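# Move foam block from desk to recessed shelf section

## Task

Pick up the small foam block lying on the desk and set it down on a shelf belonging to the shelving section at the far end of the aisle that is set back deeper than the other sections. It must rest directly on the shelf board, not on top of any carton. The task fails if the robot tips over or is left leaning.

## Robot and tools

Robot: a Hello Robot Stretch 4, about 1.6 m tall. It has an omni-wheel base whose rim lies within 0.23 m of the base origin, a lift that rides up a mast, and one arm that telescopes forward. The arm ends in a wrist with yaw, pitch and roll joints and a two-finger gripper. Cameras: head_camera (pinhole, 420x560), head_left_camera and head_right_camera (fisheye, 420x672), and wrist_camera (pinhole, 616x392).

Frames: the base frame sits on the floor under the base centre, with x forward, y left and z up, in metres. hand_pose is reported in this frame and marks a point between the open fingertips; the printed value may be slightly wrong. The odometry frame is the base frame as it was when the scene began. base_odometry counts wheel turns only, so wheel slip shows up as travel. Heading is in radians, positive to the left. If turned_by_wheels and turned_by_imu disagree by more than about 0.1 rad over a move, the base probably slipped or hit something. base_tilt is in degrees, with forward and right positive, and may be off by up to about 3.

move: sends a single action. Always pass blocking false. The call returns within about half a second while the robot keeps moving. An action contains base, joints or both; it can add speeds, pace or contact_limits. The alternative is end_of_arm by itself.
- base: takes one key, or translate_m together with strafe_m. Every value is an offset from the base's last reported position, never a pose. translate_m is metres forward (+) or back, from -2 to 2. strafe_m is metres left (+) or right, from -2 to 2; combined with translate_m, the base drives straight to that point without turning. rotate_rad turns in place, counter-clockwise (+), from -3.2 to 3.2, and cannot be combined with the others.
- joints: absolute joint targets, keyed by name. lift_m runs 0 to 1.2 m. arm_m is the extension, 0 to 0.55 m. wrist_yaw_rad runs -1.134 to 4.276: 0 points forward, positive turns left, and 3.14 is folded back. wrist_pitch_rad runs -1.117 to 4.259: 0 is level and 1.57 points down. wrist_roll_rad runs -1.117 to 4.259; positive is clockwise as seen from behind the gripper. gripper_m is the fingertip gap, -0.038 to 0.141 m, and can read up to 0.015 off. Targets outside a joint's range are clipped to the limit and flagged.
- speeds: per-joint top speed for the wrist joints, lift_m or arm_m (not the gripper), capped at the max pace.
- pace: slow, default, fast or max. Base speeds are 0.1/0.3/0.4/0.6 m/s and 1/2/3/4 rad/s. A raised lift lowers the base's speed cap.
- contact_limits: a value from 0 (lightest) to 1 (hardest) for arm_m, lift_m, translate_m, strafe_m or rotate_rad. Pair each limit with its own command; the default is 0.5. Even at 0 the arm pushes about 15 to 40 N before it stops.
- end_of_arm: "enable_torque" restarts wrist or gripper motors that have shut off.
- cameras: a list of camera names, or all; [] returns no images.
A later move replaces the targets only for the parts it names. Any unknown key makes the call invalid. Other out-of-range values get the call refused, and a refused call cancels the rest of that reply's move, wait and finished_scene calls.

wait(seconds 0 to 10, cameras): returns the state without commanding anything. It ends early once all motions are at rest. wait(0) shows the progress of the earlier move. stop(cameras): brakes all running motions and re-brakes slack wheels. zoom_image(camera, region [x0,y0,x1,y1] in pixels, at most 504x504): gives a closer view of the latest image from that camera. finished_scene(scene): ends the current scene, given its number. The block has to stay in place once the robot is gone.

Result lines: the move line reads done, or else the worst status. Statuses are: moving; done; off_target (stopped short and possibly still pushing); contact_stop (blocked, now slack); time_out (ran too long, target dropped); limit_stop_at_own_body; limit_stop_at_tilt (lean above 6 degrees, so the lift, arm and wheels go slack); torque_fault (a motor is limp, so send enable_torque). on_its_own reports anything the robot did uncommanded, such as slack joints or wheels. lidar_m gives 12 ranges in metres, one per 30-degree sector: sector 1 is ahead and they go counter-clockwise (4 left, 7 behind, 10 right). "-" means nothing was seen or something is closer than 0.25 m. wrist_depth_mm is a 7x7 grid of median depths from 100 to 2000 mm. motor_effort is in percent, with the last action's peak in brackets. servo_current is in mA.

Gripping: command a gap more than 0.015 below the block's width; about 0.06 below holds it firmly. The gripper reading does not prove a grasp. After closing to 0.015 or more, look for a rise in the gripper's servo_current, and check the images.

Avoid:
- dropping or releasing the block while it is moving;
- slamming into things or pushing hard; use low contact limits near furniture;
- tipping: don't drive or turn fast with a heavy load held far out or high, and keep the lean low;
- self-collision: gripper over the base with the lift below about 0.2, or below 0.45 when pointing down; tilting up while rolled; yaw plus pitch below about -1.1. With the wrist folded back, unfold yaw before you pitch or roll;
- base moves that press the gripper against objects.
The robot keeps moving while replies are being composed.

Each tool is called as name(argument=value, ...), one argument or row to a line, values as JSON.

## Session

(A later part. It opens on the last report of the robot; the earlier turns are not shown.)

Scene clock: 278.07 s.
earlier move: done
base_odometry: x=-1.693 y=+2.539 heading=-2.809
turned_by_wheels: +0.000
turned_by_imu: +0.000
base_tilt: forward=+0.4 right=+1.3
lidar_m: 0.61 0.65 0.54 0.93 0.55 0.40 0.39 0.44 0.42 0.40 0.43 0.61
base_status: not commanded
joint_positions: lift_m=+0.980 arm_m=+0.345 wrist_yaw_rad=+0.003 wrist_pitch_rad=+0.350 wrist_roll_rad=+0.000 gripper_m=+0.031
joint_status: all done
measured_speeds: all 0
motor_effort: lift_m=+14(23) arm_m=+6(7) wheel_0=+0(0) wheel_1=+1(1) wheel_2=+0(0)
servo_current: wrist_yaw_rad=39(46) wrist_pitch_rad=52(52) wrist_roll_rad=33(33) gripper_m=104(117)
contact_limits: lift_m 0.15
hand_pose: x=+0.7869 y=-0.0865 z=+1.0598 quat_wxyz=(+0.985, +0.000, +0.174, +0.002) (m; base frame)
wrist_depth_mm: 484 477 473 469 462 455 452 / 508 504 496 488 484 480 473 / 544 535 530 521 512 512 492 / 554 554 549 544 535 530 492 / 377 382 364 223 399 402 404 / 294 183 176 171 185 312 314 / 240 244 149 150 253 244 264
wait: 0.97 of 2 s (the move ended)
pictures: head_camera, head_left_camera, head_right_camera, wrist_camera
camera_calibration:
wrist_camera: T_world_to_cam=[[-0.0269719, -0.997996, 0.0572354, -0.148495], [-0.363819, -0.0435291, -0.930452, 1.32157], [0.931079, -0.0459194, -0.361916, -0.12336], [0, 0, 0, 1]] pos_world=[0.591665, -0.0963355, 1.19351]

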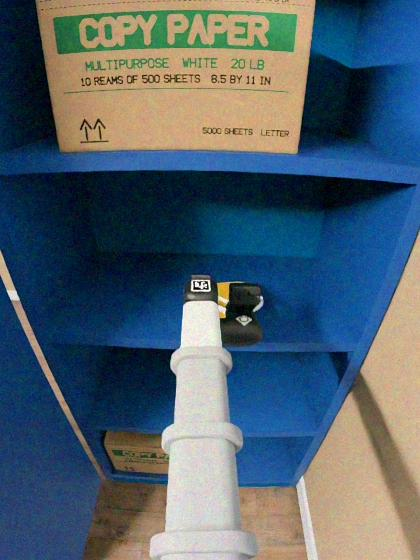

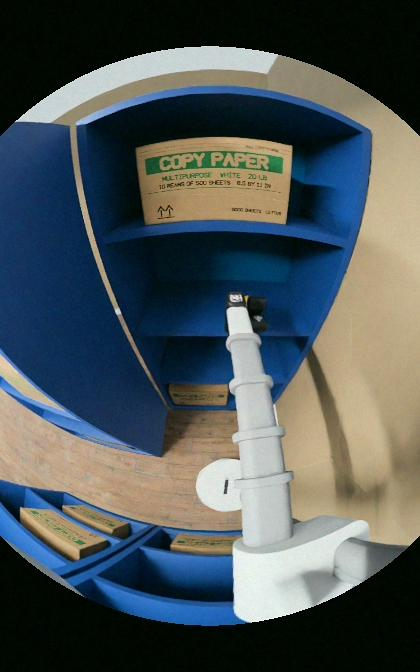

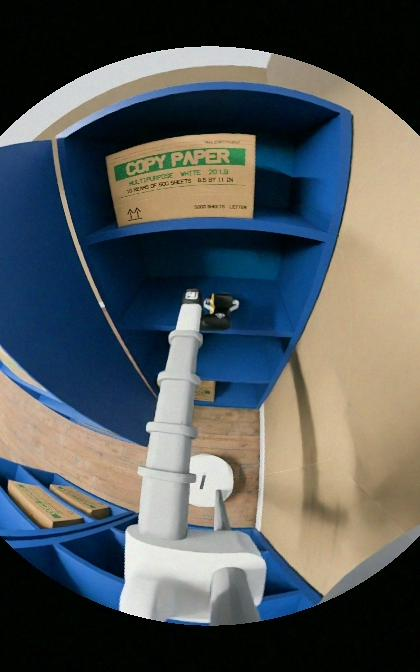

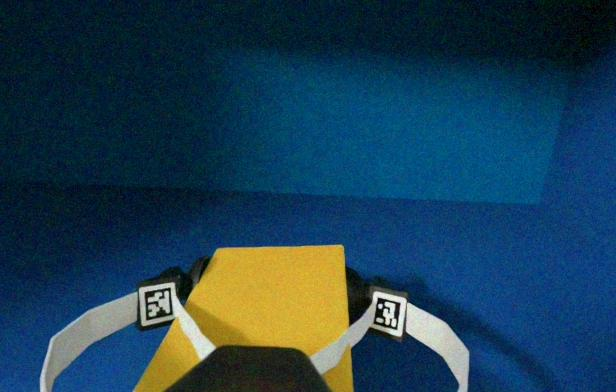

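move(
  blocking=false,
  joints={"lift_m": 0.957},
  speeds={"lift_m": 0.04},
  contact_limits={"lift_m": 0.1},
  cameras=[],
)

wait(
  seconds=2,
  cameras=["wrist_camera","head_right_camera"],
)

Scene clock: 285.83 s.
move: moving
base_odometry: x=-1.693 y=+2.539 heading=-2.809
turned_by_wheels: +0.000
turned_by_imu: -0.001
base_tilt: forward=+0.3 right=+1.3
lidar_m: 0.62 0.67 0.51 0.92 0.56 0.40 0.39 0.41 0.42 0.39 0.42 0.61
base_status: not commanded
joint_positions: lift_m=+0.963 arm_m=+0.345 wrist_yaw_rad=+0.003 wrist_pitch_rad=+0.350 wrist_roll_rad=+0.000 gripper_m=+0.031
joint_status: lift_m moving
measured_speeds: translate_m=+0.000 strafe_m=+0.000 rotate_rad=+0.000 lift_m=-0.040 arm_m=+0.000 wrist_yaw_rad=+0.000 wrist_pitch_rad=+0.000 wrist_roll_rad=+0.000
motor_effort: lift_m=+13(15) arm_m=+6(7) wheel_0=+0(0) wheel_1=+1(1) wheel_2=+0(0)
servo_current: wrist_yaw_rad=39(39) wrist_pitch_rad=33(52) wrist_roll_rad=26(33) gripper_m=104(111)
contact_limits: lift_m 0.1
hand_pose: x=+0.7869 y=-0.0865 z=+1.0420 quat_wxyz=(+0.985, +0.000, +0.174, +0.002) (m; base frame)
wrist_depth_mm: 484 480 473 466 459 455 452 / 508 504 500 496 488 480 473 / 539 530 530 521 512 508 492 / 436 449 455 462 530 521 466 / 343 349 334 224 366 368 373 / 268 183 176 172 185 285 286 / 220 223 149 151 231 224 241
pictures: none
No camera images: "cameras" was empty.

Scene clock: 286.33 s.
earlier move: done
base_odometry: x=-1.693 y=+2.539 heading=-2.809
turned_by_wheels: +0.000
turned_by_imu: +0.000
base_tilt: forward=+0.3 right=+1.5
lidar_m: 0.59 0.66 0.53 0.95 0.55 0.42 0.39 0.42 0.39 0.40 0.42 0.60
base_status: not commanded
joint_positions: lift_m=+0.958 arm_m=+0.345 wrist_yaw_rad=+0.003 wrist_pitch_rad=+0.350 wrist_roll_rad=+0.000 gripper_m=+0.031
joint_status: all done
measured_speeds: all 0
motor_effort: lift_m=+13(15) arm_m=+6(7) wheel_0=+0(0) wheel_1=+1(1) wheel_2=+0(0)
servo_current: wrist_yaw_rad=46(46) wrist_pitch_rad=39(52) wrist_roll_rad=26(33) gripper_m=104(117)
contact_limits: lift_m 0.1
hand_pose: x=+0.7869 y=-0.0865 z=+1.0369 quat_wxyz=(+0.985, +0.000, +0.174, +0.002) (m; base frame)
wrist_depth_mm: 484 477 473 469 459 459 452 / 508 504 496 496 488 484 466 / 539 530 525 521 517 508 492 / 433 439 445 455 530 525 459 / 336 342 327 224 357 362 366 / 264 186 176 171 185 279 281 / 211 218 148 150 226 219 236
wait: 0.50 of 2 s (the move ended)
pictures: head_right_camera, wrist_camera
camera_calibration:
wrist_camera: T_world_to_cam=[[-0.0269719, -0.997996, 0.0572354, -0.147185], [-0.363819, -0.0435291, -0.930452, 1.30026], [0.931079, -0.0459194, -0.361916, -0.131648], [0, 0, 0, 1]] pos_world=[0.591665, -0.0963355, 1.17061]

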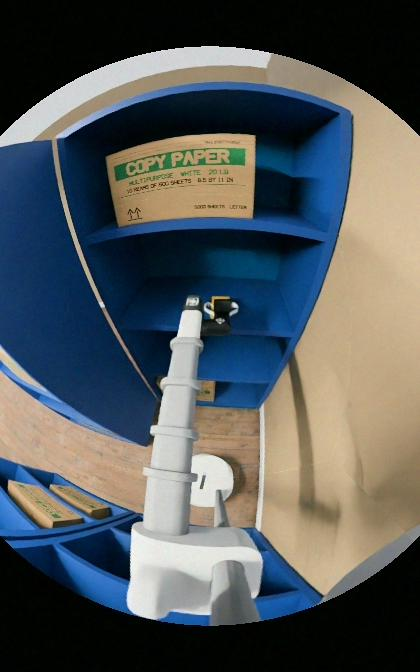

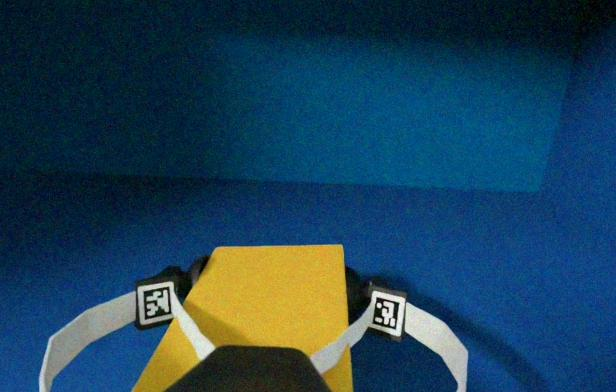

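move(
  blocking=false,
  joints={"lift_m": 0.949},
  speeds={"lift_m": 0.03},
  contact_limits={"lift_m": 0.0},
  cameras=[],
)

wait(
  seconds=2,
  cameras=["wrist_camera"],
)

Scene clock: 292.07 s.
move: moving
base_odometry: x=-1.693 y=+2.539 heading=-2.809
turned_by_wheels: +0.000
turned_by_imu: -0.001
base_tilt: forward=+0.3 right=+1.3
lidar_m: 0.61 0.65 0.53 0.93 0.57 0.42 0.39 0.41 0.42 0.40 0.45 0.62
base_status: not commanded
joint_positions: lift_m=+0.950 arm_m=+0.345 wrist_yaw_rad=+0.003 wrist_pitch_rad=+0.350 wrist_roll_rad=+0.000 gripper_m=+0.031
joint_status: lift_m moving
measured_speeds: all 0
motor_effort: lift_m=+11(13) arm_m=+6(6) wheel_0=+0(0) wheel_1=+1(1) wheel_2=+0(0)
servo_current: wrist_yaw_rad=26(39) wrist_pitch_rad=46(46) wrist_roll_rad=26(33) gripper_m=98(104)
contact_limits: lift_m 0
hand_pose: x=+0.7869 y=-0.0865 z=+1.0291 quat_wxyz=(+0.985, +0.000, +0.174, +0.002) (m; base frame)
wrist_depth_mm: 484 477 477 473 466 462 459 / 508 500 496 492 488 488 473 / 535 530 525 521 517 508 480 / 439 449 459 535 530 530 455 / 340 343 347 222 359 362 366 / 263 182 172 171 185 278 278 / 212 216 140 150 223 216 234
pictures: none
No camera images: "cameras" was empty.

Scene clock: 292.23 s.
earlier move: done
base_odometry: x=-1.693 y=+2.539 heading=-2.809
turned_by_wheels: +0.000
turned_by_imu: +0.000
base_tilt: forward=+0.3 right=+1.4
lidar_m: 0.60 0.66 0.50 0.93 0.55 0.40 0.39 0.41 0.41 0.38 0.45 0.64
base_status: not commanded
joint_positions: lift_m=+0.950 arm_m=+0.345 wrist_yaw_rad=+0.003 wrist_pitch_rad=+0.350 wrist_roll_rad=+0.000 gripper_m=+0.031
joint_status: all done
measured_speeds: all 0
motor_effort: lift_m=+11(13) arm_m=+6(6) wheel_0=+0(0) wheel_1=+1(1) wheel_2=+0(0)
servo_current: wrist_yaw_rad=39(39) wrist_pitch_rad=39(46) wrist_roll_rad=26(33) gripper_m=98(104)
contact_limits: lift_m 0
hand_pose: x=+0.7869 y=-0.0865 z=+1.0291 quat_wxyz=(+0.985, +0.000, +0.174, +0.002) (m; base frame)
wrist_depth_mm: 484 477 473 469 466 462 459 / 504 500 500 492 492 488 473 / 530 530 521 521 517 512 477 / 439 445 455 535 535 530 455 / 338 345 345 223 359 362 366 / 263 181 172 170 185 278 279 / 208 216 140 150 223 216 234
wait: 0.17 of 2 s (the move ended)
pictures: wrist_camera
camera_calibration:
wrist_camera: T_world_to_cam=[[-0.0269894, -0.997996, 0.0572266, -0.146717], [-0.363492, -0.0435307, -0.93058, 1.29296], [0.931206, -0.0459172, -0.361588, -0.134927], [0, 0, 0, 1]] pos_world=[0.591665, -0.0963355, 1.16281]

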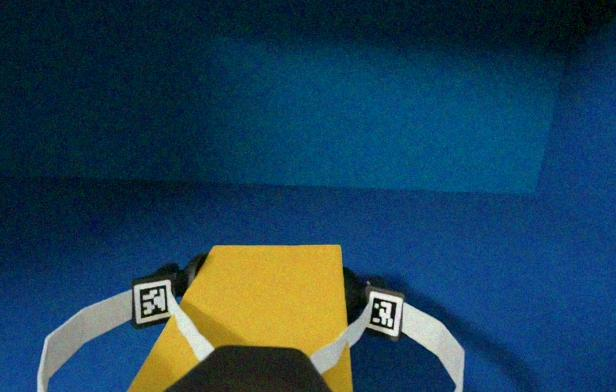

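move(
  blocking=false,
  joints={"gripper_m": 0.12},
  cameras=[],
)

wait(
  seconds=3,
  cameras=["wrist_camera"],
)

Scene clock: 297.20 s.
move: moving
base_odometry: x=-1.693 y=+2.539 heading=-2.809
turned_by_wheels: +0.000
turned_by_imu: -0.001
base_tilt: forward=+0.5 right=+1.3
lidar_m: 0.61 0.66 0.52 0.93 0.56 0.42 0.39 0.41 0.42 0.39 0.42 0.64
base_status: not commanded
joint_positions: lift_m=+0.950 arm_m=+0.345 wrist_yaw_rad=+0.003 wrist_pitch_rad=+0.349 wrist_roll_rad=+0.000 gripper_m=+0.051
joint_status: gripper_m moving
measured_speeds: translate_m=+0.000 strafe_m=+0.000 rotate_rad=+0.000 lift_m=+0.000 arm_m=+0.000 wrist_yaw_rad=+0.000 wrist_pitch_rad=-0.005 wrist_roll_rad=+0.000
motor_effort: lift_m=+11(11) arm_m=+6(6) wheel_0=+0(0) wheel_1=+1(1) wheel_2=+0(0)
servo_current: wrist_yaw_rad=46(46) wrist_pitch_rad=46(46) wrist_roll_rad=26(33) gripper_m=65(85)
contact_limits: lift_m 0
hand_pose: x=+0.7870 y=-0.0865 z=+1.0293 quat_wxyz=(+0.985, +0.000, +0.174, +0.002) (m; base frame)
wrist_depth_mm: 484 477 477 466 466 462 455 / 504 504 496 492 488 488 473 / 530 525 521 521 512 512 477 / 445 452 462 539 530 530 455 / 343 349 228 225 364 366 370 / 267 189 175 173 188 279 281 / 215 211 147 146 224 226 236
pictures: none
No camera images: "cameras" was empty.

Scene clock: 298.47 s.
earlier move: done
base_odometry: x=-1.693 y=+2.539 heading=-2.809
turned_by_wheels: +0.000
turned_by_imu: +0.000
base_tilt: forward=+0.4 right=+1.3
lidar_m: 0.61 0.66 0.51 0.93 0.56 0.43 0.39 0.41 0.39 0.38 0.42 0.64
base_status: not commanded
joint_positions: lift_m=+0.950 arm_m=+0.345 wrist_yaw_rad=+0.001 wrist_pitch_rad=+0.346 wrist_roll_rad=+0.000 gripper_m=+0.120
joint_status: all done
measured_speeds: all 0
motor_effort: lift_m=+11(11) arm_m=+6(6) wheel_0=+0(0) wheel_1=+1(1) wheel_2=-1(1)
servo_current: wrist_yaw_rad=39(46) wrist_pitch_rad=46(59) wrist_roll_rad=33(33) gripper_m=46(104)
contact_limits: lift_m 0
hand_pose: x=+0.7870 y=-0.0873 z=+1.0300 quat_wxyz=(+0.985, +0.000, +0.172, +0.000) (m; base frame)
wrist_depth_mm: 480 477 473 473 469 466 459 / 504 496 500 496 492 488 469 / 525 521 525 521 521 512 466 / 459 544 544 535 530 530 462 / 349 357 340 368 373 379 382 / 272 197 181 181 203 286 289 / 220 158 152 146 230 231 240
wait: 1.27 of 3 s (the move ended)
pictures: wrist_camera
camera_calibration:
wrist_camera: T_world_to_cam=[[-0.029819, -0.997918, 0.0571911, -0.14521], [-0.360726, -0.0426171, -0.931698, 1.29278], [0.932195, -0.0484126, -0.358704, -0.13877], [0, 0, 0, 1]] pos_world=[0.591368, -0.096531, 1.16301]

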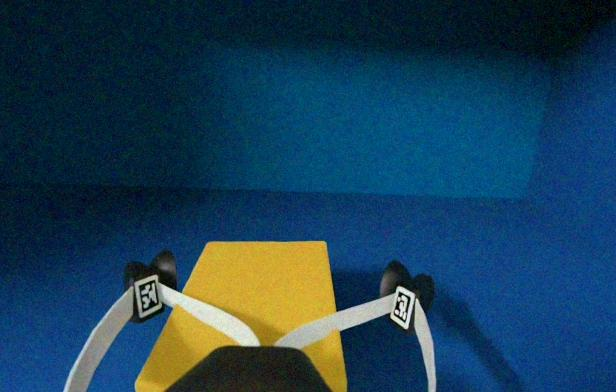

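move(
  blocking=false,
  joints={"gripper_m": 0.138},
  cameras=[],
)

wait(
  seconds=1,
  cameras=[],
)

move(
  blocking=false,
  joints={"lift_m": 1.07},
  pace="slow",
  cameras=[],
)

wait(
  seconds=2,
  cameras=["wrist_camera","head_right_camera"],
)

Scene clock: 305.63 s.
move: moving
base_odometry: x=-1.693 y=+2.539 heading=-2.809
turned_by_wheels: +0.000
turned_by_imu: -0.001
base_tilt: forward=+0.2 right=+1.3
lidar_m: 0.61 0.65 0.53 0.91 0.56 0.40 0.41 0.43 0.41 0.37 0.44 0.63
base_status: not commanded
joint_positions: lift_m=+0.950 arm_m=+0.345 wrist_yaw_rad=+0.001 wrist_pitch_rad=+0.346 wrist_roll_rad=+0.000 gripper_m=+0.132
joint_status: gripper_m moving
measured_speeds: all 0
motor_effort: lift_m=+11(11) arm_m=+6(6) wheel_0=+0(0) wheel_1=+1(1) wheel_2=-1(1)
servo_current: wrist_yaw_rad=46(46) wrist_pitch_rad=39(59) wrist_roll_rad=26(33) gripper_m=85(91)
contact_limits: lift_m 0
hand_pose: x=+0.7870 y=-0.0873 z=+1.0300 quat_wxyz=(+0.985, +0.000, +0.172, +0.000) (m; base frame)
wrist_depth_mm: 480 477 473 469 469 466 462 / 500 500 500 496 492 492 469 / 530 521 521 517 521 512 466 / 462 544 539 539 530 539 462 / 351 355 340 370 373 377 379 / 271 197 181 181 203 287 289 / 220 158 152 146 230 231 240
pictures: none
No camera images: "cameras" was empty.

Scene clock: 306.20 s.
earlier move: done
base_odometry: x=-1.693 y=+2.539 heading=-2.809
turned_by_wheels: +0.000
turned_by_imu: +0.000
base_tilt: forward=+0.5 right=+1.4
lidar_m: 0.61 0.67 0.53 0.93 0.57 0.41 0.39 0.44 0.42 0.40 0.42 0.60
base_status: not commanded
joint_positions: lift_m=+0.950 arm_m=+0.345 wrist_yaw_rad=+0.001 wrist_pitch_rad=+0.346 wrist_roll_rad=+0.000 gripper_m=+0.138
joint_status: all done
measured_speeds: all 0
motor_effort: lift_m=+11(11) arm_m=+6(6) wheel_0=+0(0) wheel_1=+1(1) wheel_2=-1(1)
servo_current: wrist_yaw_rad=33(46) wrist_pitch_rad=46(59) wrist_roll_rad=33(33) gripper_m=39(91)
contact_limits: lift_m 0
hand_pose: x=+0.7870 y=-0.0873 z=+1.0300 quat_wxyz=(+0.985, +0.000, +0.172, +0.000) (m; base frame)
wrist_depth_mm: 484 473 473 473 469 466 462 / 504 500 496 496 496 488 469 / 525 525 521 521 517 517 466 / 462 539 539 535 539 535 462 / 351 357 340 370 375 377 379 / 271 197 181 181 203 286 289 / 221 158 152 146 230 230 241
wait: 0.57 of 1 s (the move ended)
pictures: none
No camera images: "cameras" was empty.

Scene clock: 306.70 s.
move: moving
base_odometry: x=-1.693 y=+2.539 heading=-2.809
turned_by_wheels: +0.000
turned_by_imu: +0.000
base_tilt: forward=+0.3 right=+1.3
lidar_m: 0.60 0.66 0.51 0.94 0.54 0.42 0.38 0.43 0.42 0.39 0.41 0.64
base_status: not commanded
joint_positions: lift_m=+0.975 arm_m=+0.345 wrist_yaw_rad=+0.001 wrist_pitch_rad=+0.350 wrist_roll_rad=+0.000 gripper_m=+0.138
joint_status: lift_m moving
measured_speeds: translate_m=+0.000 strafe_m=+0.000 rotate_rad=+0.000 lift_m=+0.100 arm_m=+0.000 wrist_yaw_rad=+0.000 wrist_pitch_rad=+0.001 wrist_roll_rad=+0.000
motor_effort: lift_m=+26(26) arm_m=+6(6) wheel_0=+0(0) wheel_1=+1(1) wheel_2=-1(1)
servo_current: wrist_yaw_rad=39(52) wrist_pitch_rad=33(52) wrist_roll_rad=26(33) gripper_m=46(59)
hand_pose: x=+0.7867 y=-0.0873 z=+1.0542 quat_wxyz=(+0.985, +0.000, +0.174, +0.000) (m; base frame)
wrist_depth_mm: 480 473 469 469 466 462 455 / 504 500 496 496 488 488 473 / 535 530 525 521 517 521 477 / 462 549 544 544 535 535 469 / 362 370 349 357 382 387 389 / 282 196 199 200 206 300 301 / 240 228 167 136 242 243 252
pictures: none
No camera images: "cameras" was empty.

Scene clock: 308.03 s.
earlier move: done
base_odometry: x=-1.693 y=+2.539 heading=-2.809
turned_by_wheels: +0.000
turned_by_imu: +0.000
base_tilt: forward=+0.3 right=+1.5
lidar_m: 0.60 0.64 0.53 0.90 0.56 0.41 0.39 0.44 0.41 0.39 0.42 0.63
base_status: not commanded
joint_positions: lift_m=+1.070 arm_m=+0.345 wrist_yaw_rad=+0.001 wrist_pitch_rad=+0.350 wrist_roll_rad=+0.000 gripper_m=+0.138
joint_status: all done
measured_speeds: all 0
motor_effort: lift_m=+24(27) arm_m=+6(6) wheel_0=+0(0) wheel_1=+1(1) wheel_2=-1(1)
servo_current: wrist_yaw_rad=39(52) wrist_pitch_rad=39(59) wrist_roll_rad=26(39) gripper_m=46(59)
hand_pose: x=+0.7867 y=-0.0873 z=+1.1490 quat_wxyz=(+0.985, +0.000, +0.174, +0.000) (m; base frame)
wrist_depth_mm: 484 473 469 466 466 459 455 / 504 500 496 492 488 488 473 / 530 530 525 521 517 508 480 / 569 559 554 549 549 544 477 / - 585 580 574 569 569 469 / 427 191 404 442 198 433 442 / 364 355 373 - 368 368 382
wait: 1.33 of 2 s (the move ended)
pictures: head_right_camera, wrist_camera
camera_calibration:
wrist_camera: T_world_to_cam=[[-0.0296408, -0.997918, 0.0572843, -0.152278], [-0.363615, -0.0426182, -0.930574, 1.40461], [0.931078, -0.0484124, -0.361595, -0.0915537], [0, 0, 0, 1]] pos_world=[0.591467, -0.096531, 1.28271]

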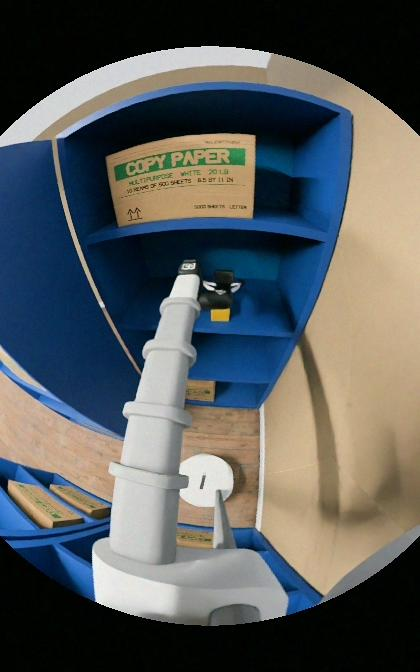

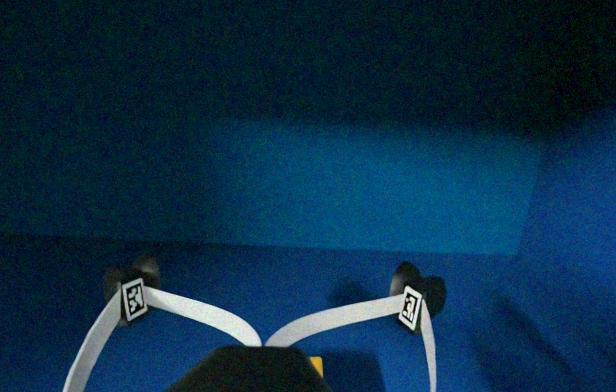

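move(
  blocking=false,
  joints={"arm_m": 0.02},
  cameras=[],
)

wait(
  seconds=3,
  cameras=["head_camera","wrist_camera"],
)

Scene clock: 320.57 s.
move: moving
base_odometry: x=-1.693 y=+2.539 heading=-2.809
turned_by_wheels: +0.000
turned_by_imu: -0.001
base_tilt: forward=+0.4 right=+1.4
lidar_m: 0.61 0.65 0.53 0.95 0.56 0.41 0.39 0.44 0.41 0.38 0.42 0.63
base_status: not commanded
joint_positions: lift_m=+1.070 arm_m=+0.293 wrist_yaw_rad=+0.001 wrist_pitch_rad=+0.350 wrist_roll_rad=+0.000 gripper_m=+0.138
joint_status: arm_m moving
measured_speeds: translate_m=+0.000 strafe_m=+0.000 rotate_rad=+0.000 lift_m=+0.000 arm_m=-0.198 wrist_yaw_rad=+0.000 wrist_pitch_rad=+0.000 wrist_roll_rad=+0.000
motor_effort: lift_m=+24(24) arm_m=-7(9) wheel_0=+0(0) wheel_1=+1(1) wheel_2=-1(1)
servo_current: wrist_yaw_rad=33(39) wrist_pitch_rad=20(52) wrist_roll_rad=26(39) gripper_m=39(46)
hand_pose: x=+0.7347 y=-0.0873 z=+1.1490 quat_wxyz=(+0.985, +0.000, +0.174, +0.000) (m; base frame)
wrist_depth_mm: 525 521 508 508 504 500 488 / 559 544 539 535 530 525 492 / 585 574 569 564 559 554 488 / 621 615 609 603 591 580 480 / - - - - 615 609 477 / 427 191 404 445 198 436 436 / 364 355 359 - 368 370 387
pictures: none
No camera images: "cameras" was empty.

Scene clock: 322.17 s.
earlier move: done
base_odometry: x=-1.693 y=+2.539 heading=-2.809
turned_by_wheels: +0.000
turned_by_imu: +0.000
base_tilt: forward=+0.3 right=+1.4
lidar_m: 0.61 0.66 0.52 0.92 0.54 0.41 0.40 0.45 0.42 0.40 0.43 0.62
base_status: not commanded
joint_positions: lift_m=+1.070 arm_m=+0.020 wrist_yaw_rad=+0.001 wrist_pitch_rad=+0.350 wrist_roll_rad=+0.000 gripper_m=+0.138
joint_status: all done
measured_speeds: all 0
motor_effort: lift_m=+24(24) arm_m=-6(10) wheel_0=+0(0) wheel_1=+1(1) wheel_2=-1(1)
servo_current: wrist_yaw_rad=33(46) wrist_pitch_rad=39(52) wrist_roll_rad=26(39) gripper_m=46(52)
hand_pose: x=+0.4621 y=-0.0873 z=+1.1490 quat_wxyz=(+0.985, +0.000, +0.174, +0.000) (m; base frame)
wrist_depth_mm: - 788 768 768 768 750 455 / - - - - 798 798 455 / - - - - - - 452 / - - - - - - 449 / - - - 496 - 591 442 / - 185 172 - 195 466 466 / - - - - - - 484
wait: 1.60 of 3 s (the move ended)
pictures: head_camera, wrist_camera
camera_calibration:
wrist_camera: T_world_to_cam=[[-0.0296408, -0.997918, 0.0572843, -0.161899], [-0.363615, -0.0426182, -0.930574, 1.28658], [0.931078, -0.0484124, -0.361595, 0.210674], [0, 0, 0, 1]] pos_world=[0.266867, -0.096531, 1.28271]

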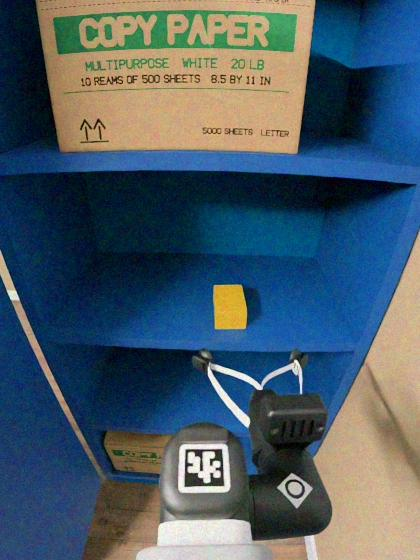

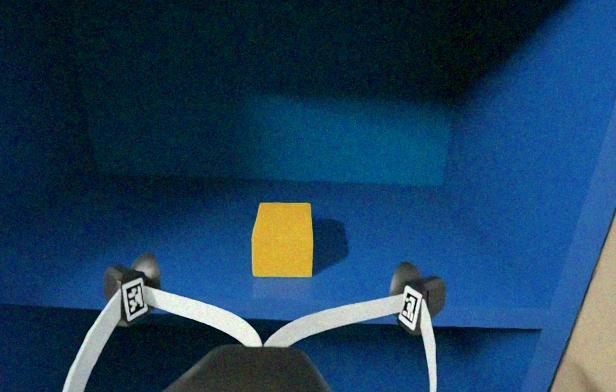

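Block sits on the shelf.

finished_scene(
  scene=1,
)

The scene is finished: the task was done.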